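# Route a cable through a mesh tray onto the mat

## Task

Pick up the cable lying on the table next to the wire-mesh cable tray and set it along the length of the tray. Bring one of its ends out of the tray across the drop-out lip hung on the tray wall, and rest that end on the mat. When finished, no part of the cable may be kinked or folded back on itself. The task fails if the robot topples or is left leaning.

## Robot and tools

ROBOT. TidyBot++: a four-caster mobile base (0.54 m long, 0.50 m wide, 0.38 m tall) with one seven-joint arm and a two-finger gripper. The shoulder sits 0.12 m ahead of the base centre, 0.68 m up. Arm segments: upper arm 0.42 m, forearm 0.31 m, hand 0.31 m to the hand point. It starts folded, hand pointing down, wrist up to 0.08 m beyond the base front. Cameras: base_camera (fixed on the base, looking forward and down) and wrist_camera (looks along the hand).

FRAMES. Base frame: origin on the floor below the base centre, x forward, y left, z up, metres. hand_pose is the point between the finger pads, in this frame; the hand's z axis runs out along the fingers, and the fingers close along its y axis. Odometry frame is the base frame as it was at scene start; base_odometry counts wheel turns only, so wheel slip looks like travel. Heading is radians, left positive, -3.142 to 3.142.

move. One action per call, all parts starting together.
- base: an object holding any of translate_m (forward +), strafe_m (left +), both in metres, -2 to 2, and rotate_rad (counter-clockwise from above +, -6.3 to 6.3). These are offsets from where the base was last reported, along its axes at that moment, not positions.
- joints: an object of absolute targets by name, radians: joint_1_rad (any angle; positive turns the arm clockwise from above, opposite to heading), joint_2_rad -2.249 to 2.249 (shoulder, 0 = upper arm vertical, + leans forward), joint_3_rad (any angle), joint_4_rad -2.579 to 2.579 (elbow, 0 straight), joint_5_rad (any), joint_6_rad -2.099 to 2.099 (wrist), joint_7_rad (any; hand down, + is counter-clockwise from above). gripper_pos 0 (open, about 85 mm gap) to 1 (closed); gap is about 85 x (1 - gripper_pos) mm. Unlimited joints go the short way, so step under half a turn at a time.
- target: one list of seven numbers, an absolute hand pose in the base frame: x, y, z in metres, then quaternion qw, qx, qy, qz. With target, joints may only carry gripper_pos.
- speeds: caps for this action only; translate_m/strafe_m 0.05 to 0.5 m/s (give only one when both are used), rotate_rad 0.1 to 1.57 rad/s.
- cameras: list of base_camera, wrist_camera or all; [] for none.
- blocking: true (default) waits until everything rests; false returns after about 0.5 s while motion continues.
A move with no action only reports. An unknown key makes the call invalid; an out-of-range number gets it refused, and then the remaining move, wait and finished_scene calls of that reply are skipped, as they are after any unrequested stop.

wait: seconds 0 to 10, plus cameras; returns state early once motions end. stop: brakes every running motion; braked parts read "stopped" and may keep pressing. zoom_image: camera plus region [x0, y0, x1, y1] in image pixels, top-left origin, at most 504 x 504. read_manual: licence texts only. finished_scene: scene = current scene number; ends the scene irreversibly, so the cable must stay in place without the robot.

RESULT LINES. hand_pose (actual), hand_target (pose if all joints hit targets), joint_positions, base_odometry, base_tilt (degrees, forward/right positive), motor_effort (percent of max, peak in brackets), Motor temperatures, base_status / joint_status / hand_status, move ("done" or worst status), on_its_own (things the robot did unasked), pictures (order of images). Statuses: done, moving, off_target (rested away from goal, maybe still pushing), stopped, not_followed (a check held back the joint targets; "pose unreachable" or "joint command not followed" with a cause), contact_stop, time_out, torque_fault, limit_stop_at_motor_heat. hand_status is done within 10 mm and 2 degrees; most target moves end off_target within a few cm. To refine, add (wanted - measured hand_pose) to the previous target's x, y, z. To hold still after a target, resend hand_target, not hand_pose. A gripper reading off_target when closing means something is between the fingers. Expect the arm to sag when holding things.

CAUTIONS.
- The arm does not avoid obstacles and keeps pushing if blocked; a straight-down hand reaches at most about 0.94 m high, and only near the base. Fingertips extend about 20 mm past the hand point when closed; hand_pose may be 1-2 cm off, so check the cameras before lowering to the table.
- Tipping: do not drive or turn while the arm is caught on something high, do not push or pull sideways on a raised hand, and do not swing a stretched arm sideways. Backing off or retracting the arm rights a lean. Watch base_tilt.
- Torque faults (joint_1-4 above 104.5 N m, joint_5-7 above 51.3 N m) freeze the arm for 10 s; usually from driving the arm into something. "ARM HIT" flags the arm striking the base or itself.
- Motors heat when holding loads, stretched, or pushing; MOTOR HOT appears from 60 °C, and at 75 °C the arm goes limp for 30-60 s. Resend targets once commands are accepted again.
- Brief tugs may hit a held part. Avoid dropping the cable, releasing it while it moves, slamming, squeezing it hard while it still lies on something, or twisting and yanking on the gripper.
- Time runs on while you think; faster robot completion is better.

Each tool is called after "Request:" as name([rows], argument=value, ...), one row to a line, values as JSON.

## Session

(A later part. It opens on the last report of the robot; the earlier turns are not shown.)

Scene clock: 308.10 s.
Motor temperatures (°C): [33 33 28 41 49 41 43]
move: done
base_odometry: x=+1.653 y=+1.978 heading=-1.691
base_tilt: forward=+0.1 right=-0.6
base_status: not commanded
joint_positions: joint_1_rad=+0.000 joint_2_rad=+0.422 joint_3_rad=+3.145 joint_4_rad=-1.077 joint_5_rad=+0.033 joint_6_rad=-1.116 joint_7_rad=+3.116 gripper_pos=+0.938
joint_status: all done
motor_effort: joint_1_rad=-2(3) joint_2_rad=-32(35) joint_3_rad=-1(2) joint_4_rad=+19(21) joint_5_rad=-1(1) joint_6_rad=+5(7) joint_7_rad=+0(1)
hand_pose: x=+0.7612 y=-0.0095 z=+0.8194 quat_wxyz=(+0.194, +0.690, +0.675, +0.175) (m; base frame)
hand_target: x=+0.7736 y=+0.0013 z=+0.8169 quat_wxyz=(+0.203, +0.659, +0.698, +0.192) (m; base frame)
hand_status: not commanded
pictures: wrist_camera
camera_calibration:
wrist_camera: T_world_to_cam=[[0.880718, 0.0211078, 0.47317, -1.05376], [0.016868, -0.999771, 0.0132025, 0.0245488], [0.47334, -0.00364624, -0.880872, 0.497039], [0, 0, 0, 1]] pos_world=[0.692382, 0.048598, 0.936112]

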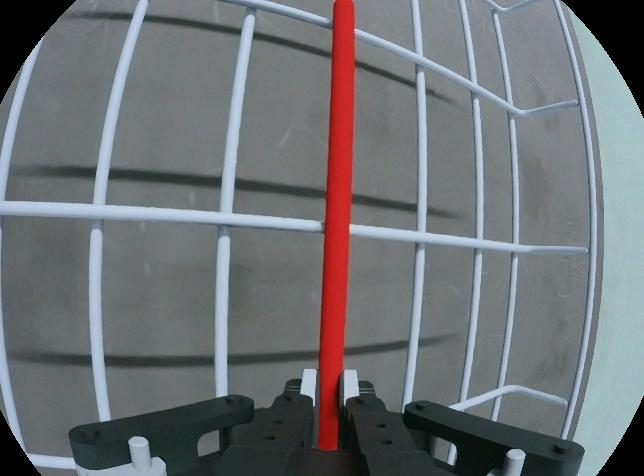

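Request:
move(joints={"joint_2_rad":0.45,"joint_6_rad":-1.02}, cameras=[])

Request:
move(joints={"gripper_pos":0.6}, cameras=["wrist_camera"])

Scene clock: 313.07 s.
Motor temperatures (°C): [33 33 28 41 49 41 43]
move: done
base_odometry: x=+1.653 y=+1.978 heading=-1.691
base_tilt: forward=+0.1 right=-0.6
base_status: not commanded
joint_positions: joint_1_rad=+0.000 joint_2_rad=+0.430 joint_3_rad=+3.145 joint_4_rad=-1.078 joint_5_rad=+0.033 joint_6_rad=-1.081 joint_7_rad=+3.116 gripper_pos=+0.938
joint_status: all done
motor_effort: joint_1_rad=-2(2) joint_2_rad=-30(32) joint_3_rad=-2(2) joint_4_rad=+19(20) joint_5_rad=-1(1) joint_6_rad=+6(7) joint_7_rad=+0(1)
hand_pose: x=+0.7714 y=-0.0094 z=+0.8190 quat_wxyz=(+0.202, +0.687, +0.673, +0.183) (m; base frame)
hand_target: x=+0.7847 y=+0.0013 z=+0.8054 quat_wxyz=(+0.205, +0.658, +0.698, +0.193) (m; base frame)
hand_status: not commanded
pictures: none
No camera images: "cameras" was empty.

Scene clock: 314.00 s.
Motor temperatures (°C): [33 33 28 41 49 41 43]
move: done
base_odometry: x=+1.653 y=+1.978 heading=-1.691
base_tilt: forward=+0.2 right=-0.5
base_status: not commanded
joint_positions: joint_1_rad=+0.000 joint_2_rad=+0.446 joint_3_rad=+3.145 joint_4_rad=-1.083 joint_5_rad=+0.033 joint_6_rad=-1.069 joint_7_rad=+3.116 gripper_pos=+0.600
joint_status: all done
motor_effort: joint_1_rad=-1(2) joint_2_rad=-34(35) joint_3_rad=+0(2) joint_4_rad=+20(21) joint_5_rad=+0(1) joint_6_rad=+4(6) joint_7_rad=+0(1)
hand_pose: x=+0.7756 y=-0.0093 z=+0.8081 quat_wxyz=(+0.199, +0.688, +0.674, +0.180) (m; base frame)
hand_target: x=+0.7847 y=+0.0013 z=+0.8054 quat_wxyz=(+0.205, +0.658, +0.698, +0.193) (m; base frame)
hand_status: not commanded
pictures: wrist_camera
camera_calibration:
wrist_camera: T_world_to_cam=[[0.872786, 0.0231643, 0.487553, -1.06653], [0.0187239, -0.999727, 0.0139799, 0.022599], [0.487744, -0.00307254, -0.872981, 0.462769], [0, 0, 0, 1]] pos_world=[0.704713, 0.04872, 0.923661]

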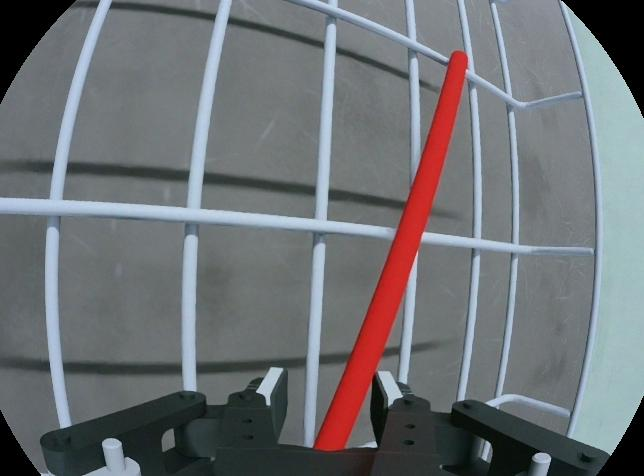

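Request:
move(joints={"joint_2_rad":0.40,"joint_4_rad":-0.76,"joint_6_rad":-1.45}, cameras=[])

Request:
move(base={"strafe_m": -0.45}, joints={"joint_2_rad":0.05,"joint_4_rad":-1.15,"joint_6_rad":-1.9,"joint_7_rad":0.0,"gripper_pos":0.5}, cameras=["wrist_camera"])

Scene clock: 323.30 s.
Motor temperatures (°C): [33 33 28 41 49 41 43]
move: done
base_odometry: x=+1.653 y=+1.978 heading=-1.691
base_tilt: forward=+0.1 right=-0.6
base_status: not commanded
joint_positions: joint_1_rad=+0.000 joint_2_rad=+0.402 joint_3_rad=+3.145 joint_4_rad=-0.779 joint_5_rad=+0.033 joint_6_rad=-1.396 joint_7_rad=+3.116 gripper_pos=+0.600
joint_status: all done
motor_effort: joint_1_rad=-1(1) joint_2_rad=-31(36) joint_3_rad=-1(1) joint_4_rad=+19(22) joint_5_rad=+1(1) joint_6_rad=+5(6) joint_7_rad=+0(1)
hand_pose: x=+0.7410 y=-0.0102 z=+0.9260 quat_wxyz=(+0.207, +0.690, +0.668, +0.188) (m; base frame)
hand_target: x=+0.7289 y=+0.0013 z=+0.9266 quat_wxyz=(+0.191, +0.662, +0.702, +0.180) (m; base frame)
hand_status: not commanded
pictures: none
No camera images: "cameras" was empty.

Scene clock: 326.77 s.
Motor temperatures (°C): [33 33 28 41 49 41 43]
move: done
base_odometry: x=+1.207 y=+2.032 heading=-1.691
base_tilt: forward=+0.2 right=-0.6
base_status: done
joint_positions: joint_1_rad=+0.004 joint_2_rad=+0.058 joint_3_rad=+3.144 joint_4_rad=-1.130 joint_5_rad=+0.033 joint_6_rad=-1.845 joint_7_rad=+0.085 gripper_pos=+0.500
joint_status: all done
motor_effort: joint_1_rad=-1(4) joint_2_rad=-17(34) joint_3_rad=+0(2) joint_4_rad=+16(20) joint_5_rad=+0(1) joint_6_rad=+1(5) joint_7_rad=+0(2)
hand_pose: x=+0.4686 y=-0.0107 z=+0.9097 quat_wxyz=(-0.025, +0.729, -0.682, +0.050) (m; base frame)
hand_target: x=+0.4460 y=+0.0013 z=+0.9049 quat_wxyz=(-0.015, +0.707, -0.707, +0.015) (m; base frame)
hand_status: not commanded
pictures: wrist_camera
camera_calibration:
wrist_camera: T_world_to_cam=[[-0.985056, -0.105483, -0.136156, 0.588489], [-0.096385, 0.992752, -0.0717875, 0.178828], [0.142741, -0.0575913, -0.988083, 0.967011], [0, 0, 0, 1]] pos_world=[0.458899, -0.0597642, 1.04845]

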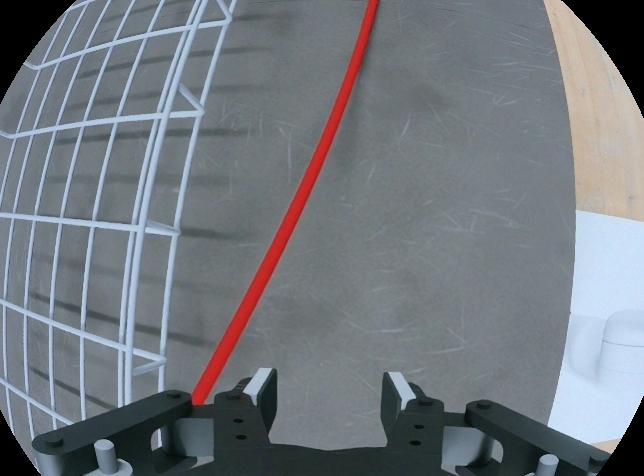

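Request:
move(base={"strafe_m": -0.25}, joints={"joint_2_rad":0.105,"joint_4_rad":-1.42,"joint_6_rad":-1.56,"joint_7_rad":-0.35}, cameras=["wrist_camera"])

Scene clock: 340.07 s.
Motor temperatures (°C): [33 33 28 41 49 40 43]
move: done
base_odometry: x=+0.958 y=+2.063 heading=-1.691
base_tilt: forward=+0.1 right=-0.6
base_status: done
joint_positions: joint_1_rad=+0.005 joint_2_rad=+0.104 joint_3_rad=+3.144 joint_4_rad=-1.402 joint_5_rad=+0.033 joint_6_rad=-1.616 joint_7_rad=-0.264 gripper_pos=+0.500
joint_status: all done
motor_effort: joint_1_rad=-1(3) joint_2_rad=-19(22) joint_3_rad=+0(2) joint_4_rad=+18(18) joint_5_rad=+1(1) joint_6_rad=+0(2) joint_7_rad=+0(2)
hand_pose: x=+0.4826 y=-0.0114 z=+0.8095 quat_wxyz=(+0.002, +0.604, -0.797, +0.019) (m; base frame)
hand_target: x=+0.4948 y=+0.0013 z=+0.8039 quat_wxyz=(-0.023, +0.573, -0.819, +0.016) (m; base frame)
hand_status: not commanded
pictures: wrist_camera
camera_calibration:
wrist_camera: T_world_to_cam=[[-0.970472, 0.233696, -0.0597586, 0.523596], [0.237026, 0.969861, -0.0564633, 0.000123296], [0.0447623, -0.0689603, -0.996615, 0.919985], [0, 0, 0, 1]] pos_world=[0.466925, -0.0590394, 0.948167]

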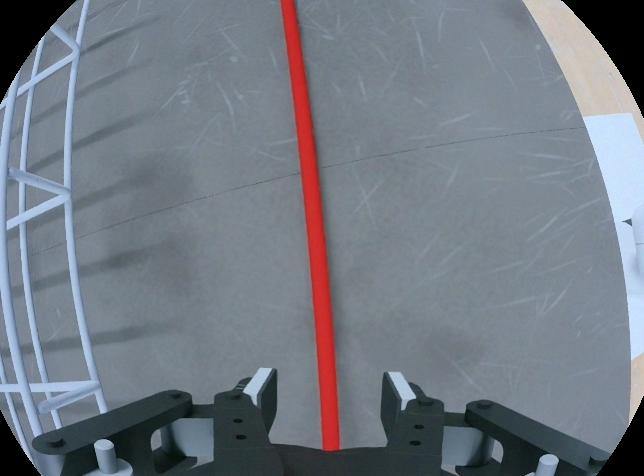

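Request:
move(joints={"joint_2_rad":0.122,"joint_4_rad":-1.632,"joint_6_rad":-1.355}, cameras=[])

Request:
move(joints={"gripper_pos":0.95}, cameras=["wrist_camera"])

Scene clock: 347.73 s.
Motor temperatures (°C): [33 33 28 41 49 40 43]
move: done
base_odometry: x=+0.958 y=+2.063 heading=-1.691
base_tilt: forward=+0.1 right=-0.6
base_status: not commanded
joint_positions: joint_1_rad=+0.005 joint_2_rad=+0.117 joint_3_rad=+3.144 joint_4_rad=-1.613 joint_5_rad=+0.033 joint_6_rad=-1.413 joint_7_rad=-0.265 gripper_pos=+0.500
joint_status: all done
motor_effort: joint_1_rad=+0(1) joint_2_rad=-19(21) joint_3_rad=+0(1) joint_4_rad=+17(18) joint_5_rad=+1(1) joint_6_rad=+0(1) joint_7_rad=-1(1)
hand_pose: x=+0.4779 y=-0.0113 z=+0.7386 quat_wxyz=(+0.011, +0.606, -0.795, +0.012) (m; base frame)
hand_target: x=+0.4895 y=+0.0013 z=+0.7310 quat_wxyz=(-0.013, +0.573, -0.819, +0.009) (m; base frame)
hand_status: not commanded
pictures: none
No camera images: "cameras" was empty.

Scene clock: 348.53 s.
Motor temperatures (°C): [33 33 28 41 49 40 43]
move: done
base_odometry: x=+0.958 y=+2.063 heading=-1.691
base_tilt: forward=+0.1 right=-0.6
base_status: not commanded
joint_positions: joint_1_rad=+0.005 joint_2_rad=+0.112 joint_3_rad=+3.144 joint_4_rad=-1.613 joint_5_rad=+0.033 joint_6_rad=-1.412 joint_7_rad=-0.265 gripper_pos=+0.924
joint_status: all done
motor_effort: joint_1_rad=+0(1) joint_2_rad=-16(20) joint_3_rad=+0(1) joint_4_rad=+14(16) joint_5_rad=+0(1) joint_6_rad=+1(2) joint_7_rad=-1(1)
hand_pose: x=+0.4779 y=-0.0113 z=+0.7406 quat_wxyz=(+0.008, +0.606, -0.795, +0.014) (m; base frame)
hand_target: x=+0.4895 y=+0.0013 z=+0.7310 quat_wxyz=(-0.013, +0.573, -0.819, +0.009) (m; base frame)
hand_status: not commanded
pictures: wrist_camera
camera_calibration:
wrist_camera: T_world_to_cam=[[-0.972509, 0.228468, -0.0450335, 0.504937], [0.230908, 0.971149, -0.0595977, 0.00246783], [0.030118, -0.0683579, -0.997206, 0.85898], [0, 0, 0, 1]] pos_world=[0.464615, -0.0590402, 0.879466]

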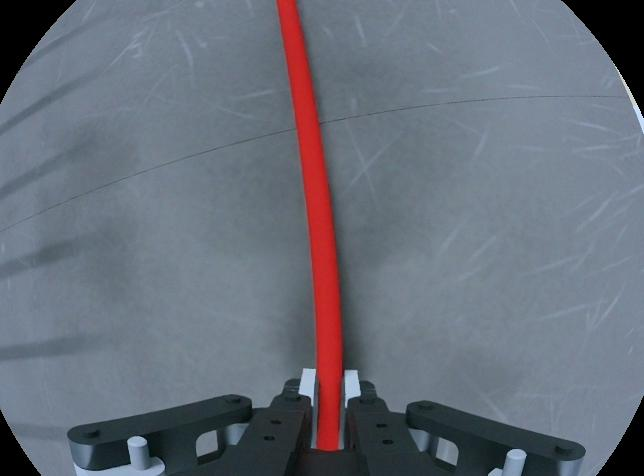

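Request:
move(joints={"joint_2_rad":0.12,"joint_4_rad":-0.95,"joint_6_rad":-1.95,"gripper_pos":0.96}, cameras=[])

Request:
move(joints={"joint_2_rad":0.45,"joint_4_rad":-0.70,"joint_6_rad":-1.40,"joint_7_rad":-0.05}, cameras=["wrist_camera"])

Scene clock: 359.00 s.
Motor temperatures (°C): [33 33 28 41 49 40 43]
move: off_target
base_odometry: x=+0.958 y=+2.063 heading=-1.691
base_tilt: forward=+0.1 right=-0.5
base_status: not commanded
joint_positions: joint_1_rad=+0.005 joint_2_rad=+0.125 joint_3_rad=+3.144 joint_4_rad=-0.976 joint_5_rad=+0.033 joint_6_rad=-1.892 joint_7_rad=-0.265 gripper_pos=+0.924
joint_status: gripper_pos off_target (ended at +0.924, target +0.960); the others done
motor_effort: joint_1_rad=-1(2) joint_2_rad=-20(22) joint_3_rad=+1(1) joint_4_rad=+17(19) joint_5_rad=+1(1) joint_6_rad=+2(2) joint_7_rad=+0(1)
hand_pose: x=+0.4977 y=-0.0110 z=+0.9337 quat_wxyz=(-0.049, +0.598, -0.798, +0.057) (m; base frame)
hand_target: x=+0.4829 y=+0.0013 z=+0.9415 quat_wxyz=(-0.050, +0.572, -0.818, +0.035) (m; base frame)
hand_status: not commanded
pictures: none
No camera images: "cameras" was empty.

Scene clock: 360.83 s.
Motor temperatures (°C): [33 33 28 41 49 40 43]
move: done
base_odometry: x=+0.958 y=+2.063 heading=-1.691
base_tilt: forward=+0.1 right=-0.6
base_status: not commanded
joint_positions: joint_1_rad=+0.005 joint_2_rad=+0.458 joint_3_rad=+3.144 joint_4_rad=-0.728 joint_5_rad=+0.033 joint_6_rad=-1.468 joint_7_rad=-0.136 gripper_pos=+0.924
joint_status: all done
motor_effort: joint_1_rad=-1(2) joint_2_rad=-33(37) joint_3_rad=-1(2) joint_4_rad=+19(20) joint_5_rad=+0(1) joint_6_rad=+5(6) joint_7_rad=+0(2)
hand_pose: x=+0.7422 y=-0.0129 z=+0.9023 quat_wxyz=(-0.170, +0.634, -0.735, +0.172) (m; base frame)
hand_target: x=+0.7626 y=+0.0013 z=+0.9307 quat_wxyz=(-0.211, +0.659, -0.693, +0.201) (m; base frame)
hand_status: not commanded
pictures: wrist_camera
camera_calibration:
wrist_camera: T_world_to_cam=[[-0.861087, 0.101702, -0.498183, 1.09411], [0.122588, 0.992414, -0.00928971, -0.012089], [0.493459, -0.0690704, -0.867022, 0.550803], [0, 0, 0, 1]] pos_world=[0.671808, -0.061232, 1.02251]

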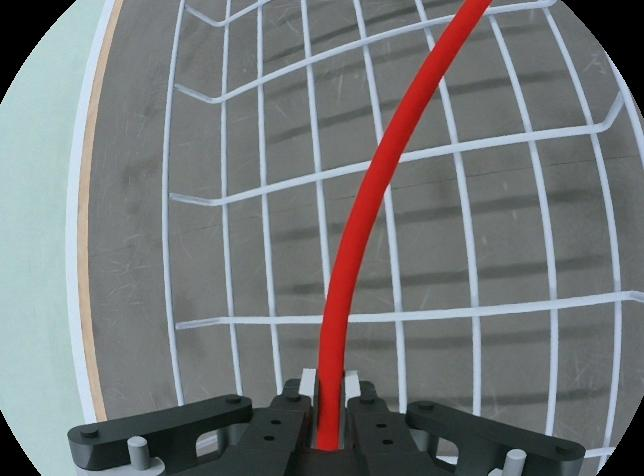

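Lower and release.

Request:
move(joints={"joint_2_rad":0.45,"joint_4_rad":-1.08,"joint_6_rad":-1.00}, cameras=[])

Request:
move(joints={"gripper_pos":0.6}, cameras=["wrist_camera"])

Request:
move(joints={"joint_2_rad":0.40,"joint_4_rad":-0.76,"joint_6_rad":-1.45}, cameras=["wrist_camera"])

Scene clock: 368.97 s.
Motor temperatures (°C): [33 33 28 41 49 40 42]
move: done
base_odometry: x=+0.958 y=+2.063 heading=-1.691
base_tilt: forward=+0.1 right=-0.5
base_status: not commanded
joint_positions: joint_1_rad=+0.005 joint_2_rad=+0.454 joint_3_rad=+3.144 joint_4_rad=-1.061 joint_5_rad=+0.033 joint_6_rad=-1.066 joint_7_rad=-0.136 gripper_pos=+0.924
joint_status: all done
motor_effort: joint_1_rad=-1(2) joint_2_rad=-34(36) joint_3_rad=+0(2) joint_4_rad=+20(22) joint_5_rad=+0(1) joint_6_rad=+5(7) joint_7_rad=+0(1)
hand_pose: x=+0.7830 y=-0.0121 z=+0.8143 quat_wxyz=(-0.197, +0.632, -0.724, +0.195) (m; base frame)
hand_target: x=+0.7949 y=+0.0013 z=+0.8186 quat_wxyz=(-0.218, +0.657, -0.691, +0.208) (m; base frame)
hand_status: not commanded
pictures: none
No camera images: "cameras" was empty.

Scene clock: 369.70 s.
Motor temperatures (°C): [33 33 28 41 49 40 42]
move: done
base_odometry: x=+0.958 y=+2.063 heading=-1.691
base_tilt: forward=+0.2 right=-0.6
base_status: not commanded
joint_positions: joint_1_rad=+0.005 joint_2_rad=+0.454 joint_3_rad=+3.144 joint_4_rad=-1.061 joint_5_rad=+0.033 joint_6_rad=-1.057 joint_7_rad=-0.135 gripper_pos=+0.600
joint_status: all done
motor_effort: joint_1_rad=-1(1) joint_2_rad=-34(35) joint_3_rad=+1(1) joint_4_rad=+20(21) joint_5_rad=+1(1) joint_6_rad=+5(6) joint_7_rad=+0(1)
hand_pose: x=+0.7852 y=-0.0121 z=+0.8157 quat_wxyz=(-0.200, +0.632, -0.722, +0.198) (m; base frame)
hand_target: x=+0.7949 y=+0.0013 z=+0.8186 quat_wxyz=(-0.218, +0.657, -0.691, +0.208) (m; base frame)
hand_status: not commanded
pictures: wrist_camera
camera_calibration:
wrist_camera: T_world_to_cam=[[-0.81873, 0.0872721, -0.567507, 1.11103], [0.108771, 0.994059, -0.00405341, -0.0124018], [0.563782, -0.0650469, -0.823358, 0.363738], [0, 0, 0, 1]] pos_world=[0.705911, -0.0609735, 0.929952]

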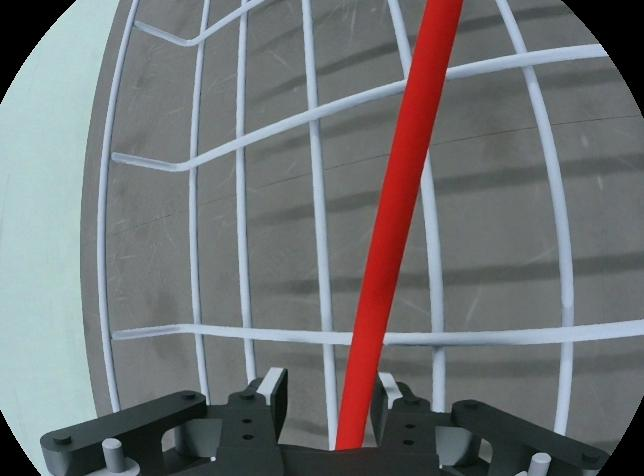

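Scene clock: 371.47 s.
Motor temperatures (°C): [33 33 28 41 49 40 42]
move: done
base_odometry: x=+0.958 y=+2.063 heading=-1.691
base_tilt: forward=+0.2 right=-0.5
base_status: not commanded
joint_positions: joint_1_rad=+0.005 joint_2_rad=+0.401 joint_3_rad=+3.144 joint_4_rad=-0.778 joint_5_rad=+0.033 joint_6_rad=-1.396 joint_7_rad=-0.135 gripper_pos=+0.600
joint_status: all done
motor_effort: joint_1_rad=-1(1) joint_2_rad=-31(37) joint_3_rad=+0(1) joint_4_rad=+19(22) joint_5_rad=+1(1) joint_6_rad=+5(6) joint_7_rad=+0(1)
hand_pose: x=+0.7408 y=-0.0128 z=+0.9270 quat_wxyz=(-0.199, +0.628, -0.726, +0.197) (m; base frame)
hand_target: x=+0.7289 y=+0.0013 z=+0.9266 quat_wxyz=(-0.190, +0.665, -0.699, +0.181) (m; base frame)
hand_status: not commanded
pictures: wrist_camera
camera_calibration:
wrist_camera: T_world_to_cam=[[-0.819044, 0.0973848, -0.565405, 1.13634], [0.119317, 0.992855, -0.00183343, -0.0162391], [0.561187, -0.0689639, -0.824811, 0.483588], [0, 0, 0, 1]] pos_world=[0.661269, -0.0611892, 1.04133]

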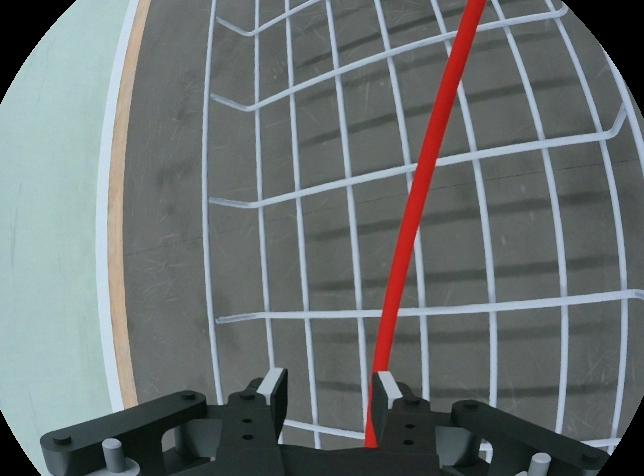

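Request:
move(base={"strafe_m": -0.72}, joints={"joint_2_rad":0.05,"joint_4_rad":-1.15,"joint_6_rad":-1.9,"joint_7_rad":-0.35,"gripper_pos":0.5}, cameras=["wrist_camera"])

Scene clock: 389.97 s.
Motor temperatures (°C): [33 34 28 41 49 40 42]
move: done
base_odometry: x=+0.243 y=+2.149 heading=-1.691
base_tilt: forward=+0.1 right=-0.6
base_status: done
joint_positions: joint_1_rad=-0.001 joint_2_rad=+0.051 joint_3_rad=+3.144 joint_4_rad=-1.128 joint_5_rad=+0.033 joint_6_rad=-1.845 joint_7_rad=-0.265 gripper_pos=+0.500
joint_status: all done
motor_effort: joint_1_rad=-1(2) joint_2_rad=-17(34) joint_3_rad=+0(2) joint_4_rad=+16(19) joint_5_rad=+0(1) joint_6_rad=+1(5) joint_7_rad=+0(2)
hand_pose: x=+0.4674 y=-0.0090 z=+0.9132 quat_wxyz=(-0.037, +0.601, -0.797, +0.048) (m; base frame)
hand_target: x=+0.4460 y=+0.0013 z=+0.9049 quat_wxyz=(-0.017, +0.573, -0.819, +0.012) (m; base frame)
hand_status: not commanded
pictures: wrist_camera
camera_calibration:
wrist_camera: T_world_to_cam=[[-0.95919, 0.236709, -0.154669, 0.59594], [0.244225, 0.969214, -0.0312712, -0.0191465], [0.142506, -0.0677692, -0.987471, 0.970186], [0, 0, 0, 1]] pos_world=[0.438039, -0.0567585, 1.04961]

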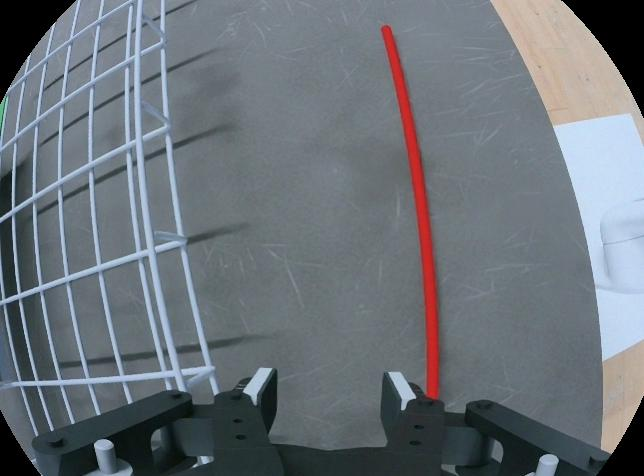

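Request:
move(joints={"joint_2_rad":-0.072,"joint_4_rad":-1.63,"joint_6_rad":-1.55}, cameras=["wrist_camera"])

Scene clock: 405.13 s.
Motor temperatures (°C): [33 33 28 40 49 39 42]
move: done
base_odometry: x=+0.243 y=+2.149 heading=-1.691
base_tilt: forward=+0.1 right=-0.6
base_status: not commanded
joint_positions: joint_1_rad=-0.001 joint_2_rad=-0.058 joint_3_rad=+3.144 joint_4_rad=-1.609 joint_5_rad=+0.033 joint_6_rad=-1.608 joint_7_rad=-0.265 gripper_pos=+0.500
joint_status: all done
motor_effort: joint_1_rad=+0(1) joint_2_rad=-13(18) joint_3_rad=+0(1) joint_4_rad=+17(18) joint_5_rad=+0(1) joint_6_rad=-1(2) joint_7_rad=-1(1)
hand_pose: x=+0.4034 y=-0.0093 z=+0.7969 quat_wxyz=(+0.017, +0.606, -0.795, +0.007) (m; base frame)
hand_target: x=+0.4135 y=+0.0013 z=+0.7944 quat_wxyz=(-0.014, +0.573, -0.819, +0.010) (m; base frame)
hand_status: not commanded
pictures: wrist_camera
camera_calibration:
wrist_camera: T_world_to_cam=[[-0.973063, 0.229364, -0.0232432, 0.417441], [0.230409, 0.970946, -0.0646145, 0.0253016], [0.00774761, -0.0682294, -0.99764, 0.926856], [0, 0, 0, 1]] pos_world=[0.393186, -0.0570738, 0.936006]

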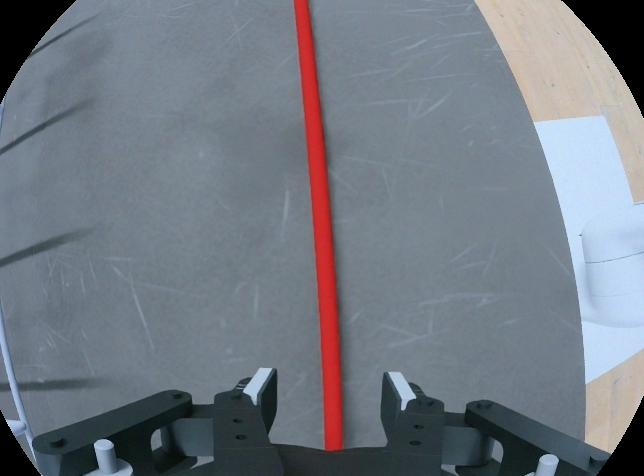

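Request:
move(joints={"joint_2_rad":-0.056,"joint_4_rad":-1.812,"joint_6_rad":-1.345}, cameras=[])

Request:
move(joints={"gripper_pos":0.96}, cameras=["wrist_camera"])

Scene clock: 410.57 s.
Motor temperatures (°C): [33 33 28 40 49 39 42]
move: done
base_odometry: x=+0.243 y=+2.149 heading=-1.691
base_tilt: forward=+0.1 right=-0.6
base_status: not commanded
joint_positions: joint_1_rad=-0.001 joint_2_rad=-0.058 joint_3_rad=+3.144 joint_4_rad=-1.793 joint_5_rad=+0.033 joint_6_rad=-1.402 joint_7_rad=-0.265 gripper_pos=+0.500
joint_status: all done
motor_effort: joint_1_rad=+0(1) joint_2_rad=-13(14) joint_3_rad=-1(1) joint_4_rad=+16(18) joint_5_rad=+1(1) joint_6_rad=+0(1) joint_7_rad=+0(1)
hand_pose: x=+0.4063 y=-0.0092 z=+0.7395 quat_wxyz=(+0.008, +0.609, -0.793, +0.014) (m; base frame)
hand_target: x=+0.4171 y=+0.0013 z=+0.7330 quat_wxyz=(-0.017, +0.573, -0.819, +0.012) (m; base frame)
hand_status: not commanded
pictures: none
No camera images: "cameras" was empty.

Scene clock: 411.37 s.
Motor temperatures (°C): [33 33 28 40 49 39 42]
move: done
base_odometry: x=+0.243 y=+2.149 heading=-1.691
base_tilt: forward=+0.1 right=-0.6
base_status: not commanded
joint_positions: joint_1_rad=-0.001 joint_2_rad=-0.061 joint_3_rad=+3.144 joint_4_rad=-1.793 joint_5_rad=+0.033 joint_6_rad=-1.401 joint_7_rad=-0.265 gripper_pos=+0.931
joint_status: all done
motor_effort: joint_1_rad=-1(1) joint_2_rad=-11(13) joint_3_rad=-1(1) joint_4_rad=+15(17) joint_5_rad=+0(1) joint_6_rad=+1(2) joint_7_rad=-1(1)
hand_pose: x=+0.4063 y=-0.0092 z=+0.7403 quat_wxyz=(+0.006, +0.609, -0.793, +0.015) (m; base frame)
hand_target: x=+0.4171 y=+0.0013 z=+0.7330 quat_wxyz=(-0.017, +0.573, -0.819, +0.012) (m; base frame)
hand_status: not commanded
pictures: wrist_camera
camera_calibration:
wrist_camera: T_world_to_cam=[[-0.973605, 0.222897, -0.0490979, 0.438197], [0.225573, 0.972492, -0.0581094, 0.0180067], [0.0347949, -0.0676507, -0.997102, 0.859005], [0, 0, 0, 1]] pos_world=[0.39268, -0.0570718, 0.879076]

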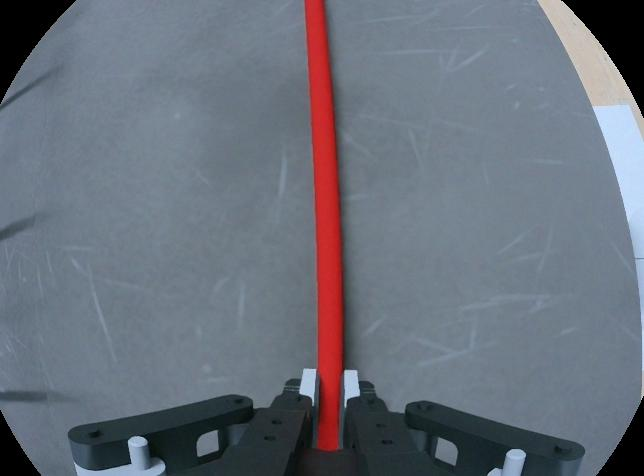

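Request:
move(joints={"joint_2_rad":0.0,"joint_4_rad":-1.05,"joint_6_rad":-1.95,"gripper_pos":0.96}, cameras=["wrist_camera"])

Request:
move(joints={"joint_2_rad":0.22,"joint_4_rad":-0.82,"joint_6_rad":-1.90,"joint_7_rad":-0.2}, cameras=[])

Request:
move(joints={"joint_2_rad":0.45,"joint_4_rad":-0.70,"joint_6_rad":-1.40,"joint_7_rad":0.0}, cameras=["wrist_camera"])

Scene clock: 431.20 s.
Motor temperatures (°C): [33 33 28 40 49 39 42]
move: done
base_odometry: x=+0.243 y=+2.149 heading=-1.691
base_tilt: forward=+0.1 right=-0.6
base_status: not commanded
joint_positions: joint_1_rad=-0.001 joint_2_rad=-0.008 joint_3_rad=+3.144 joint_4_rad=-1.076 joint_5_rad=+0.033 joint_6_rad=-1.892 joint_7_rad=-0.266 gripper_pos=+0.931
joint_status: all done
motor_effort: joint_1_rad=+0(1) joint_2_rad=-15(16) joint_3_rad=+0(1) joint_4_rad=+17(20) joint_5_rad=+1(1) joint_6_rad=+1(3) joint_7_rad=+0(1)
hand_pose: x=+0.4471 y=-0.0089 z=+0.9481 quat_wxyz=(-0.063, +0.599, -0.796, +0.067) (m; base frame)
hand_target: x=+0.4356 y=+0.0013 z=+0.9508 quat_wxyz=(-0.058, +0.572, -0.817, +0.041) (m; base frame)
hand_status: not commanded
pictures: wrist_camera
camera_calibration:
wrist_camera: T_world_to_cam=[[-0.946979, 0.238642, -0.215132, 0.633668], [0.247509, 0.968772, -0.014858, -0.030253], [0.204868, -0.0673172, -0.976472, 0.969244], [0, 0, 0, 1]] pos_world=[0.408991, -0.0566646, 1.08231]

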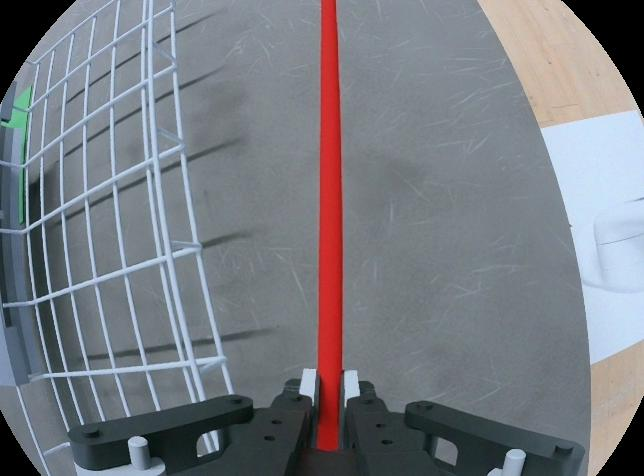

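Scene clock: 432.70 s.
Motor temperatures (°C): [33 33 28 40 49 39 42]
move: done
base_odometry: x=+0.243 y=+2.149 heading=-1.691
base_tilt: forward=+0.1 right=-0.6
base_status: not commanded
joint_positions: joint_1_rad=-0.001 joint_2_rad=+0.227 joint_3_rad=+3.144 joint_4_rad=-0.846 joint_5_rad=+0.033 joint_6_rad=-1.893 joint_7_rad=-0.265 gripper_pos=+0.931
joint_status: all done
motor_effort: joint_1_rad=-1(2) joint_2_rad=-23(26) joint_3_rad=+0(2) joint_4_rad=+17(17) joint_5_rad=+0(1) joint_6_rad=+1(3) joint_7_rad=-1(2)
hand_pose: x=+0.5440 y=-0.0089 z=+0.9354 quat_wxyz=(-0.060, +0.599, -0.796, +0.065) (m; base frame)
hand_target: x=+0.5443 y=+0.0013 z=+0.9466 quat_wxyz=(-0.078, +0.630, -0.770, +0.064) (m; base frame)
hand_status: not commanded
pictures: none
No camera images: "cameras" was empty.

Scene clock: 434.33 s.
Motor temperatures (°C): [33 33 28 40 49 39 42]
move: done
base_odometry: x=+0.243 y=+2.149 heading=-1.691
base_tilt: forward=+0.1 right=-0.6
base_status: not commanded
joint_positions: joint_1_rad=-0.001 joint_2_rad=+0.461 joint_3_rad=+3.144 joint_4_rad=-0.725 joint_5_rad=+0.033 joint_6_rad=-1.462 joint_7_rad=-0.085 gripper_pos=+0.931
joint_status: all done
motor_effort: joint_1_rad=-1(2) joint_2_rad=-34(38) joint_3_rad=+0(1) joint_4_rad=+19(21) joint_5_rad=+1(1) joint_6_rad=+5(5) joint_7_rad=-1(1)
hand_pose: x=+0.7449 y=-0.0094 z=+0.9021 quat_wxyz=(-0.168, +0.654, -0.716, +0.177) (m; base frame)
hand_target: x=+0.7626 y=+0.0013 z=+0.9307 quat_wxyz=(-0.206, +0.676, -0.676, +0.206) (m; base frame)
hand_status: not commanded
pictures: wrist_camera
camera_calibration:
wrist_camera: T_world_to_cam=[[-0.863321, 0.045571, -0.502594, 1.10115], [0.0718842, 0.996864, -0.0330905, 0.0434016], [0.49951, -0.0646963, -0.863889, 0.542243], [0, 0, 0, 1]] pos_world=[0.676669, -0.0583648, 1.0233]

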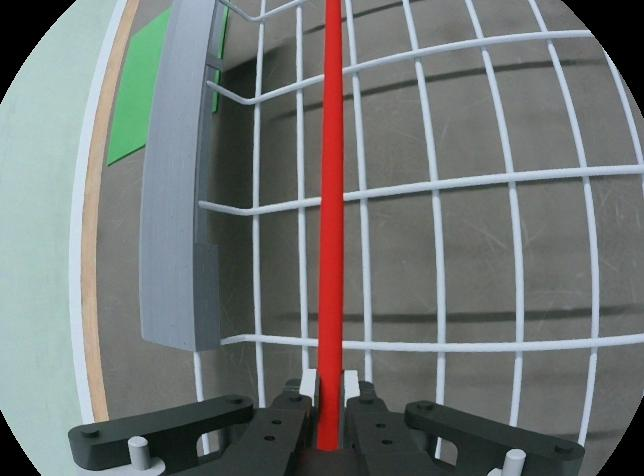

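Request:
move(joints={"joint_2_rad":0.45,"joint_4_rad":-1.0,"joint_6_rad":-1.08,"gripper_pos":1.0}, cameras=[])

Request:
move(base={"strafe_m":-0.3}, speeds={"strafe_m":0.15}, cameras=["wrist_camera"])

Scene clock: 445.13 s.
Motor temperatures (°C): [33 33 28 40 49 39 42]
move: off_target
base_odometry: x=+0.243 y=+2.149 heading=-1.691
base_tilt: forward=+0.1 right=-0.6
base_status: not commanded
joint_positions: joint_1_rad=-0.001 joint_2_rad=+0.460 joint_3_rad=+3.144 joint_4_rad=-0.983 joint_5_rad=+0.033 joint_6_rad=-1.143 joint_7_rad=-0.084 gripper_pos=+0.931
joint_status: gripper_pos off_target (ended at +0.931, target +1.000); the others done
motor_effort: joint_1_rad=-1(2) joint_2_rad=-35(37) joint_3_rad=-1(2) joint_4_rad=+20(21) joint_5_rad=+1(1) joint_6_rad=+4(6) joint_7_rad=+0(1)
hand_pose: x=+0.7820 y=-0.0088 z=+0.8345 quat_wxyz=(-0.190, +0.652, -0.707, +0.198) (m; base frame)
hand_target: x=+0.7928 y=+0.0013 z=+0.8437 quat_wxyz=(-0.213, +0.674, -0.674, +0.213) (m; base frame)
hand_status: not commanded
pictures: none
No camera images: "cameras" was empty.

Scene clock: 447.80 s.
Motor temperatures (°C): [33 33 28 40 49 39 42]
move: done
base_odometry: x=-0.054 y=+2.185 heading=-1.691
base_tilt: forward=+0.1 right=-0.6
base_status: done
joint_positions: joint_1_rad=-0.075 joint_2_rad=+0.447 joint_3_rad=+3.084 joint_4_rad=-0.985 joint_5_rad=-0.016 joint_6_rad=-1.110 joint_7_rad=-0.072 gripper_pos=+0.931
joint_status: not commanded
motor_effort: joint_1_rad=+14(17) joint_2_rad=-32(35) joint_3_rad=+11(13) joint_4_rad=+17(21) joint_5_rad=+9(12) joint_6_rad=+3(7) joint_7_rad=-2(3)
hand_pose: x=+0.7816 y=+0.0865 z=+0.8485 quat_wxyz=(-0.241, +0.691, -0.660, +0.172) (m; base frame)
hand_target: x=+0.7928 y=+0.0013 z=+0.8437 quat_wxyz=(-0.213, +0.674, -0.674, +0.213) (m; base frame)
hand_status: not commanded
pictures: wrist_camera
camera_calibration:
wrist_camera: T_world_to_cam=[[-0.806371, -0.0446193, -0.589725, 1.1387], [-0.0825111, 0.995885, 0.0374731, 0.0042737], [0.585626, 0.0788761, -0.806734, 0.355567], [0, 0, 0, 1]] pos_world=[0.710337, 0.0185061, 0.958207]

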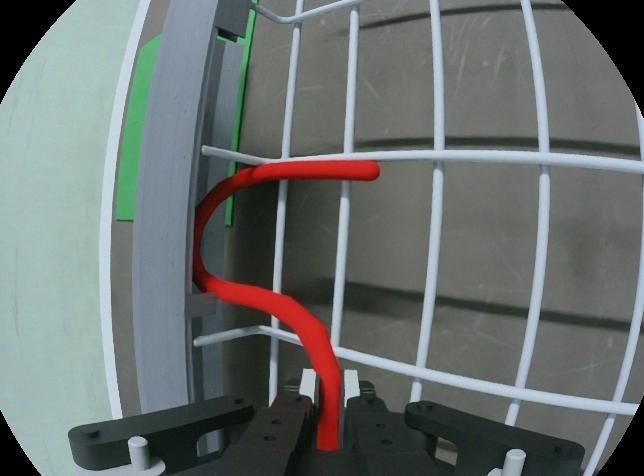

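Request:
move(base={"strafe_m":0.14}, joints={"joint_1_rad":0,"joint_2_rad":0.43,"joint_3_rad":3.1416,"joint_4_rad":-0.8,"joint_5_rad":0.0,"joint_6_rad":-1.35,"joint_7_rad":0.0}, cameras=["wrist_camera"])

Scene clock: 455.23 s.
Motor temperatures (°C): [33 34 28 40 49 39 42]
move: done
base_odometry: x=+0.085 y=+2.168 heading=-1.691
base_tilt: forward=+0.1 right=-0.6
base_status: done
joint_positions: joint_1_rad=-0.004 joint_2_rad=+0.463 joint_3_rad=+3.133 joint_4_rad=-0.819 joint_5_rad=-0.012 joint_6_rad=-1.258 joint_7_rad=-0.072 gripper_pos=+0.932
joint_status: all done
motor_effort: joint_1_rad=-1(14) joint_2_rad=-40(42) joint_3_rad=+0(10) joint_4_rad=+18(20) joint_5_rad=+0(9) joint_6_rad=-1(4) joint_7_rad=-1(3)
hand_pose: x=+0.7843 y=+0.0117 z=+0.8909 quat_wxyz=(-0.223, +0.654, -0.696, +0.195) (m; base frame)
hand_target: x=+0.7565 y=+0.0013 z=+0.9059 quat_wxyz=(-0.196, +0.679, -0.679, +0.196) (m; base frame)
hand_status: not commanded
pictures: wrist_camera
camera_calibration:
wrist_camera: T_world_to_cam=[[-0.805511, 0.0334055, -0.591639, 1.16267], [0.0322088, 0.999402, 0.0125768, 0.00953527], [0.591705, -0.00892523, -0.806105, 0.3898], [0, 0, 0, 1]] pos_world=[0.705586, -0.0448899, 1.00198]

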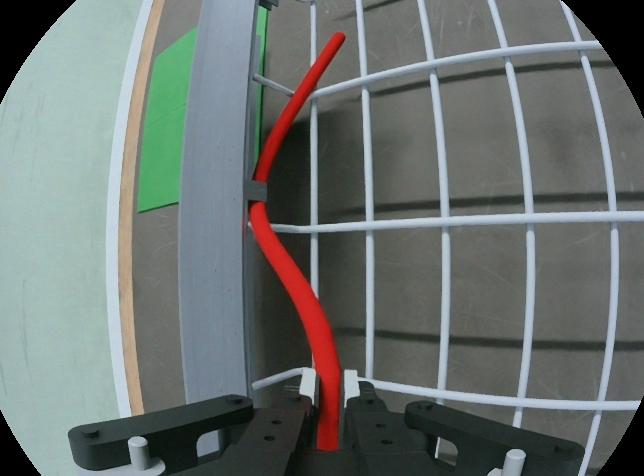

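Request:
move(base={"strafe_m":0.12}, joints={"joint_2_rad":0.36,"joint_4_rad":-0.84,"joint_6_rad":-1.45}, cameras=["wrist_camera"])

Scene clock: 462.90 s.
Motor temperatures (°C): [33 34 28 40 49 39 42]
move: done
base_odometry: x=+0.204 y=+2.154 heading=-1.690
base_tilt: forward=+0.1 right=-0.6
base_status: done
joint_positions: joint_1_rad=-0.006 joint_2_rad=+0.362 joint_3_rad=+3.144 joint_4_rad=-0.831 joint_5_rad=-0.010 joint_6_rad=-1.414 joint_7_rad=-0.071 gripper_pos=+0.932
joint_status: all done
motor_effort: joint_1_rad=-1(10) joint_2_rad=-30(48) joint_3_rad=-1(6) joint_4_rad=+20(22) joint_5_rad=+0(6) joint_6_rad=+5(8) joint_7_rad=+0(2)
hand_pose: x=+0.7186 y=+0.0066 z=+0.9234 quat_wxyz=(-0.197, +0.659, -0.704, +0.176) (m; base frame)
hand_target: x=+0.7072 y=+0.0013 z=+0.9151 quat_wxyz=(-0.172, +0.686, -0.686, +0.172) (m; base frame)
hand_status: not commanded
pictures: wrist_camera
camera_calibration:
wrist_camera: T_world_to_cam=[[-0.842884, 0.0339707, -0.537021, 1.10559], [0.0390862, 0.999234, 0.00186122, 0.0213214], [0.536673, -0.0194213, -0.843567, 0.528994], [0, 0, 0, 1]] pos_world=[0.647152, -0.0485888, 1.03993]

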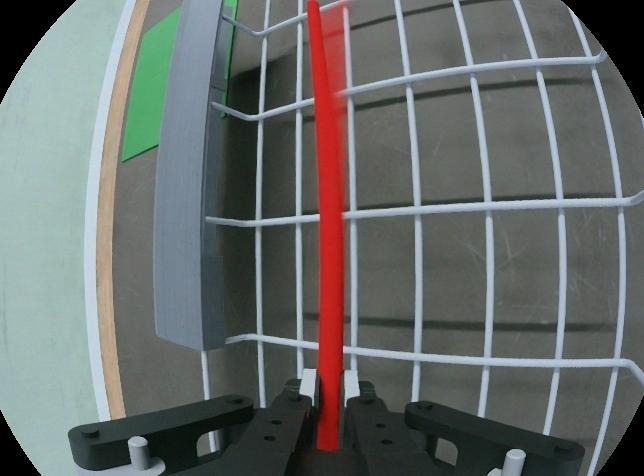

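Request:
move(base={"strafe_m":-0.25}, speeds={"strafe_m":0.1}, joints={"joint_2_rad":0.38,"joint_4_rad":-0.72,"joint_6_rad":-1.52}, cameras=["wrist_camera"])

Scene clock: 472.90 s.
Motor temperatures (°C): [33 34 28 40 49 39 42]
move: done
base_odometry: x=-0.044 y=+2.184 heading=-1.691
base_tilt: forward=+0.2 right=-0.6
base_status: done
joint_positions: joint_1_rad=-0.003 joint_2_rad=+0.380 joint_3_rad=+3.143 joint_4_rad=-0.743 joint_5_rad=-0.010 joint_6_rad=-1.471 joint_7_rad=-0.071 gripper_pos=+0.932
joint_status: all done
motor_effort: joint_1_rad=+0(3) joint_2_rad=-31(33) joint_3_rad=+1(2) joint_4_rad=+19(20) joint_5_rad=+0(2) joint_6_rad=+6(6) joint_7_rad=-1(1)
hand_pose: x=+0.7205 y=+0.0057 z=+0.9425 quat_wxyz=(-0.201, +0.658, -0.703, +0.180) (m; base frame)
hand_target: x=+0.7104 y=+0.0013 z=+0.9453 quat_wxyz=(-0.182, +0.683, -0.683, +0.182) (m; base frame)
hand_status: not commanded
pictures: wrist_camera
camera_calibration:
wrist_camera: T_world_to_cam=[[-0.836121, 0.0347939, -0.54744, 1.12241], [0.0397531, 0.999206, 0.002791, 0.0207136], [0.547102, -0.0194288, -0.83684, 0.530273], [0, 0, 0, 1]] pos_world=[0.647537, -0.0494478, 1.05815]

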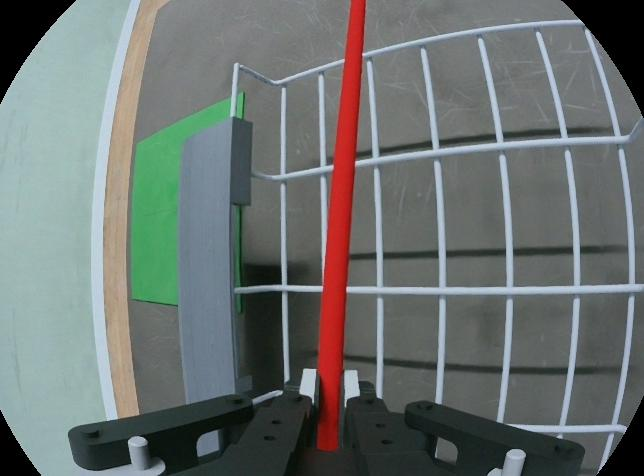

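Request:
move(base={"strafe_m":-0.2}, speeds={"strafe_m":0.1}, joints={"joint_2_rad":0.46}, cameras=["wrist_camera"])

Scene clock: 503.37 s.
Motor temperatures (°C): [33 34 28 40 49 39 42]
move: done
base_odometry: x=-0.243 y=+2.209 heading=-1.691
base_tilt: forward=+0.1 right=-0.6
base_status: done
joint_positions: joint_1_rad=-0.001 joint_2_rad=+0.471 joint_3_rad=+3.142 joint_4_rad=-0.740 joint_5_rad=-0.010 joint_6_rad=-1.472 joint_7_rad=-0.071 gripper_pos=+0.932
joint_status: all done
motor_effort: joint_1_rad=+0(2) joint_2_rad=-34(37) joint_3_rad=+0(2) joint_4_rad=+19(21) joint_5_rad=+0(2) joint_6_rad=+4(6) joint_7_rad=-1(1)
hand_pose: x=+0.7420 y=+0.0051 z=+0.8879 quat_wxyz=(-0.169, +0.665, -0.712, +0.151) (m; base frame)
hand_target: x=+0.7295 y=+0.0013 z=+0.8972 quat_wxyz=(-0.155, +0.690, -0.690, +0.155) (m; base frame)
hand_status: not commanded
pictures: wrist_camera
camera_calibration:
wrist_camera: T_world_to_cam=[[-0.88137, 0.0356709, -0.471078, 1.07629], [0.0408909, 0.999163, -0.000846784, 0.0230319], [0.470654, -0.0200091, -0.882091, 0.569693], [0, 0, 0, 1]] pos_world=[0.679543, -0.050006, 1.00956]

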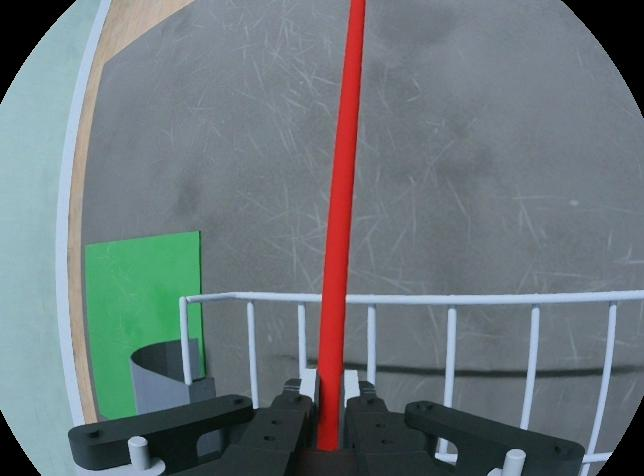

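Request:
move(joints={"joint_2_rad":0.47,"joint_4_rad":-1.02,"joint_6_rad":-1.08}, cameras=["wrist_camera"])

Request:
move(joints={"gripper_pos":0.7}, cameras=["wrist_camera"])

Scene clock: 510.90 s.
Motor temperatures (°C): [33 34 28 40 49 39 42]
move: done
base_odometry: x=-0.243 y=+2.209 heading=-1.691
base_tilt: forward=+0.2 right=-0.6
base_status: not commanded
joint_positions: joint_1_rad=-0.001 joint_2_rad=+0.468 joint_3_rad=+3.142 joint_4_rad=-0.998 joint_5_rad=-0.010 joint_6_rad=-1.144 joint_7_rad=-0.071 gripper_pos=+0.932
joint_status: all done
motor_effort: joint_1_rad=+0(2) joint_2_rad=-34(37) joint_3_rad=+0(2) joint_4_rad=+20(21) joint_5_rad=+1(1) joint_6_rad=+5(6) joint_7_rad=+0(1)
hand_pose: x=+0.7794 y=+0.0047 z=+0.8217 quat_wxyz=(-0.196, +0.657, -0.706, +0.175) (m; base frame)
hand_target: x=+0.7913 y=+0.0013 z=+0.8205 quat_wxyz=(-0.199, +0.678, -0.678, +0.199) (m; base frame)
hand_status: not commanded
pictures: wrist_camera
camera_calibration:
wrist_camera: T_world_to_cam=[[-0.844292, 0.0390543, -0.534459, 1.10121], [0.044227, 0.999017, 0.00313482, 0.0159945], [0.534056, -0.0209908, -0.845189, 0.413941], [0, 0, 0, 1]] pos_world=[0.707966, -0.0502968, 0.938358]

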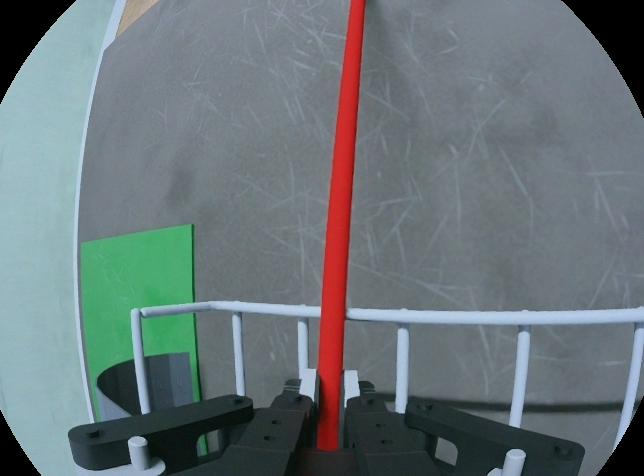

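Scene clock: 511.60 s.
Motor temperatures (°C): [33 34 28 40 49 39 42]
move: done
base_odometry: x=-0.243 y=+2.209 heading=-1.691
base_tilt: forward=+0.1 right=-0.6
base_status: not commanded
joint_positions: joint_1_rad=-0.001 joint_2_rad=+0.468 joint_3_rad=+3.142 joint_4_rad=-0.999 joint_5_rad=-0.010 joint_6_rad=-1.138 joint_7_rad=-0.071 gripper_pos=+0.700
joint_status: all done
motor_effort: joint_1_rad=-1(1) joint_2_rad=-35(35) joint_3_rad=+0(1) joint_4_rad=+20(21) joint_5_rad=+0(1) joint_6_rad=+5(5) joint_7_rad=-1(1)
hand_pose: x=+0.7808 y=+0.0047 z=+0.8223 quat_wxyz=(-0.197, +0.657, -0.706, +0.177) (m; base frame)
hand_target: x=+0.7913 y=+0.0013 z=+0.8205 quat_wxyz=(-0.199, +0.678, -0.678, +0.199) (m; base frame)
hand_status: not commanded
pictures: wrist_camera
camera_calibration:
wrist_camera: T_world_to_cam=[[-0.841463, 0.0391346, -0.538896, 1.10417], [0.0442988, 0.999013, 0.0033777, 0.0156996], [0.538496, -0.0210302, -0.842365, 0.407871], [0, 0, 0, 1]] pos_world=[0.708786, -0.0503178, 0.938557]

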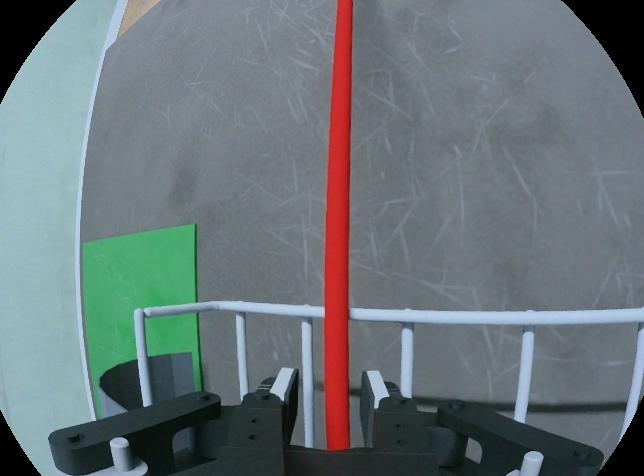

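Request:
move(joints={"joint_2_rad":0.40,"joint_4_rad":-0.76,"joint_6_rad":-1.45}, cameras=[])

Request:
move(joints={"joint_2_rad":0.05,"joint_4_rad":-1.15,"joint_6_rad":-1.6,"joint_7_rad":1.57,"joint_5_rad":0.0}, cameras=["wrist_camera"])

Request:
move(base={"strafe_m":-1.35}, cameras=[])

Request:
move(base={"translate_m":1.9}, cameras=["base_camera"])

Scene clock: 527.33 s.
Motor temperatures (°C): [33 34 28 40 49 39 42]
move: done
base_odometry: x=-0.243 y=+2.209 heading=-1.691
base_tilt: forward=+0.2 right=-0.6
base_status: not commanded
joint_positions: joint_1_rad=-0.001 joint_2_rad=+0.399 joint_3_rad=+3.142 joint_4_rad=-0.776 joint_5_rad=-0.010 joint_6_rad=-1.396 joint_7_rad=-0.071 gripper_pos=+0.700
joint_status: all done
motor_effort: joint_1_rad=-1(1) joint_2_rad=-31(37) joint_3_rad=+1(2) joint_4_rad=+19(21) joint_5_rad=+0(1) joint_6_rad=+5(6) joint_7_rad=+0(1)
hand_pose: x=+0.7407 y=+0.0049 z=+0.9282 quat_wxyz=(-0.209, +0.655, -0.702, +0.188) (m; base frame)
hand_target: x=+0.7289 y=+0.0013 z=+0.9266 quat_wxyz=(-0.186, +0.682, -0.682, +0.186) (m; base frame)
hand_status: not commanded
pictures: none
No camera images: "cameras" was empty.

Scene clock: 529.60 s.
Motor temperatures (°C): [33 34 28 40 49 39 42]
move: done
base_odometry: x=-0.243 y=+2.209 heading=-1.691
base_tilt: forward=+0.1 right=-0.6
base_status: not commanded
joint_positions: joint_1_rad=-0.001 joint_2_rad=+0.055 joint_3_rad=+3.142 joint_4_rad=-1.130 joint_5_rad=-0.010 joint_6_rad=-1.547 joint_7_rad=+1.482 gripper_pos=+0.700
joint_status: all done
motor_effort: joint_1_rad=-1(1) joint_2_rad=-19(34) joint_3_rad=+0(1) joint_4_rad=+18(19) joint_5_rad=+0(1) joint_6_rad=+4(5) joint_7_rad=+0(2)
hand_pose: x=+0.5574 y=+0.0048 z=+0.9347 quat_wxyz=(-0.014, +0.978, -0.042, +0.203) (m; base frame)
hand_target: x=+0.5373 y=+0.0013 z=+0.9227 quat_wxyz=(+0.000, +0.985, +0.000, +0.170) (m; base frame)
hand_status: not commanded
pictures: wrist_camera
camera_calibration:
wrist_camera: T_world_to_cam=[[-0.0312721, -0.997651, -0.0609471, 0.0833447], [-0.904336, 0.0542107, -0.423364, 0.957259], [0.425673, 0.0418772, -0.903907, 0.743009], [0, 0, 0, 1]] pos_world=[0.552012, 0.000140194, 1.08196]

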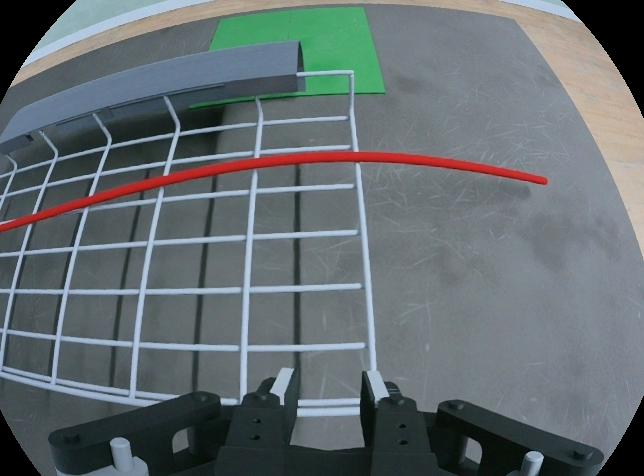

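Scene clock: 536.67 s.
Motor temperatures (°C): [33 34 28 40 49 39 42]
move: time_out
base_odometry: x=-0.389 y=+2.226 heading=-1.678
base_tilt: forward=+0.1 right=-0.6
base_status: strafe_m time_out (by the wheels' count: -0.147 of -1.350)
joint_positions: joint_1_rad=+0.002 joint_2_rad=+0.054 joint_3_rad=+3.146 joint_4_rad=-1.135 joint_5_rad=-0.001 joint_6_rad=-1.553 joint_7_rad=+1.486 gripper_pos=+0.700
joint_status: not commanded
motor_effort: joint_1_rad=-1(21) joint_2_rad=-18(33) joint_3_rad=+0(18) joint_4_rad=+18(21) joint_5_rad=+0(10) joint_6_rad=+4(7) joint_7_rad=+0(1)
hand_pose: x=+0.5544 y=-0.0010 z=+0.9326 quat_wxyz=(-0.008, +0.979, -0.045, +0.198) (m; base frame)
hand_target: x=+0.5373 y=+0.0013 z=+0.9227 quat_wxyz=(+0.000, +0.985, +0.000, +0.170) (m; base frame)
hand_status: not commanded
pictures: none
No camera images: "cameras" was empty.

not run: a stop that you did not command came earlier in this reply.

Request:
move(base={"strafe_m":0.05}, cameras=[])

Request:
move(base={"translate_m":-0.5}, cameras=["wrist_camera","base_camera"])

Scene clock: 541.67 s.
Motor temperatures (°C): [33 34 28 40 49 39 42]
move: done
base_odometry: x=-0.339 y=+2.221 heading=-1.679
base_tilt: forward=+0.1 right=-0.6
base_status: done
joint_positions: joint_1_rad=-0.002 joint_2_rad=+0.054 joint_3_rad=+3.144 joint_4_rad=-1.135 joint_5_rad=-0.001 joint_6_rad=-1.553 joint_7_rad=+1.486 gripper_pos=+0.700
joint_status: not commanded
motor_effort: joint_1_rad=-1(3) joint_2_rad=-19(20) joint_3_rad=-1(2) joint_4_rad=+18(19) joint_5_rad=+0(1) joint_6_rad=+4(4) joint_7_rad=-1(1)
hand_pose: x=+0.5544 y=+0.0015 z=+0.9326 quat_wxyz=(-0.009, +0.979, -0.042, +0.198) (m; base frame)
hand_target: x=+0.5373 y=+0.0013 z=+0.9227 quat_wxyz=(+0.000, +0.985, +0.000, +0.170) (m; base frame)
hand_status: not commanded
pictures: none
No camera images: "cameras" was empty.

Scene clock: 544.13 s.
Motor temperatures (°C): [33 34 28 40 49 39 42]
move: done
base_odometry: x=-0.286 y=+2.718 heading=-1.678
base_tilt: forward=+0.1 right=-0.6
base_status: done
joint_positions: joint_1_rad=-0.002 joint_2_rad=+0.046 joint_3_rad=+3.144 joint_4_rad=-1.135 joint_5_rad=-0.001 joint_6_rad=-1.555 joint_7_rad=+1.486 gripper_pos=+0.700
joint_status: not commanded
motor_effort: joint_1_rad=-1(2) joint_2_rad=-18(22) joint_3_rad=+0(1) joint_4_rad=+18(19) joint_5_rad=+0(1) joint_6_rad=+3(5) joint_7_rad=+0(1)
hand_pose: x=+0.5518 y=+0.0015 z=+0.9356 quat_wxyz=(-0.009, +0.979, -0.042, +0.201) (m; base frame)
hand_target: x=+0.5373 y=+0.0013 z=+0.9227 quat_wxyz=(+0.000, +0.985, +0.000, +0.170) (m; base frame)
hand_status: not commanded
pictures: base_camera, wrist_camera
camera_calibration:
wrist_camera: T_world_to_cam=[[-0.0327152, -0.99815, -0.0512404, 0.0716449], [-0.905895, 0.0512722, -0.420388, 0.950886], [0.422238, 0.0326653, -0.905896, 0.750152], [0, 0, 0, 1]] pos_world=[0.547004, -0.00174552, 1.08297]

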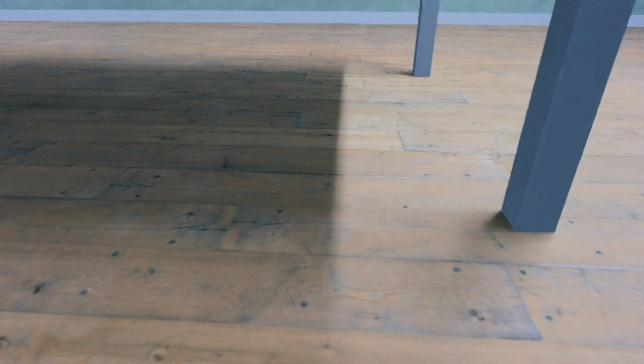

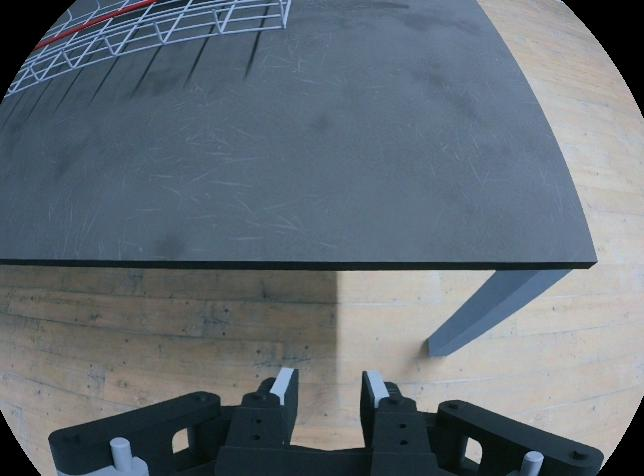

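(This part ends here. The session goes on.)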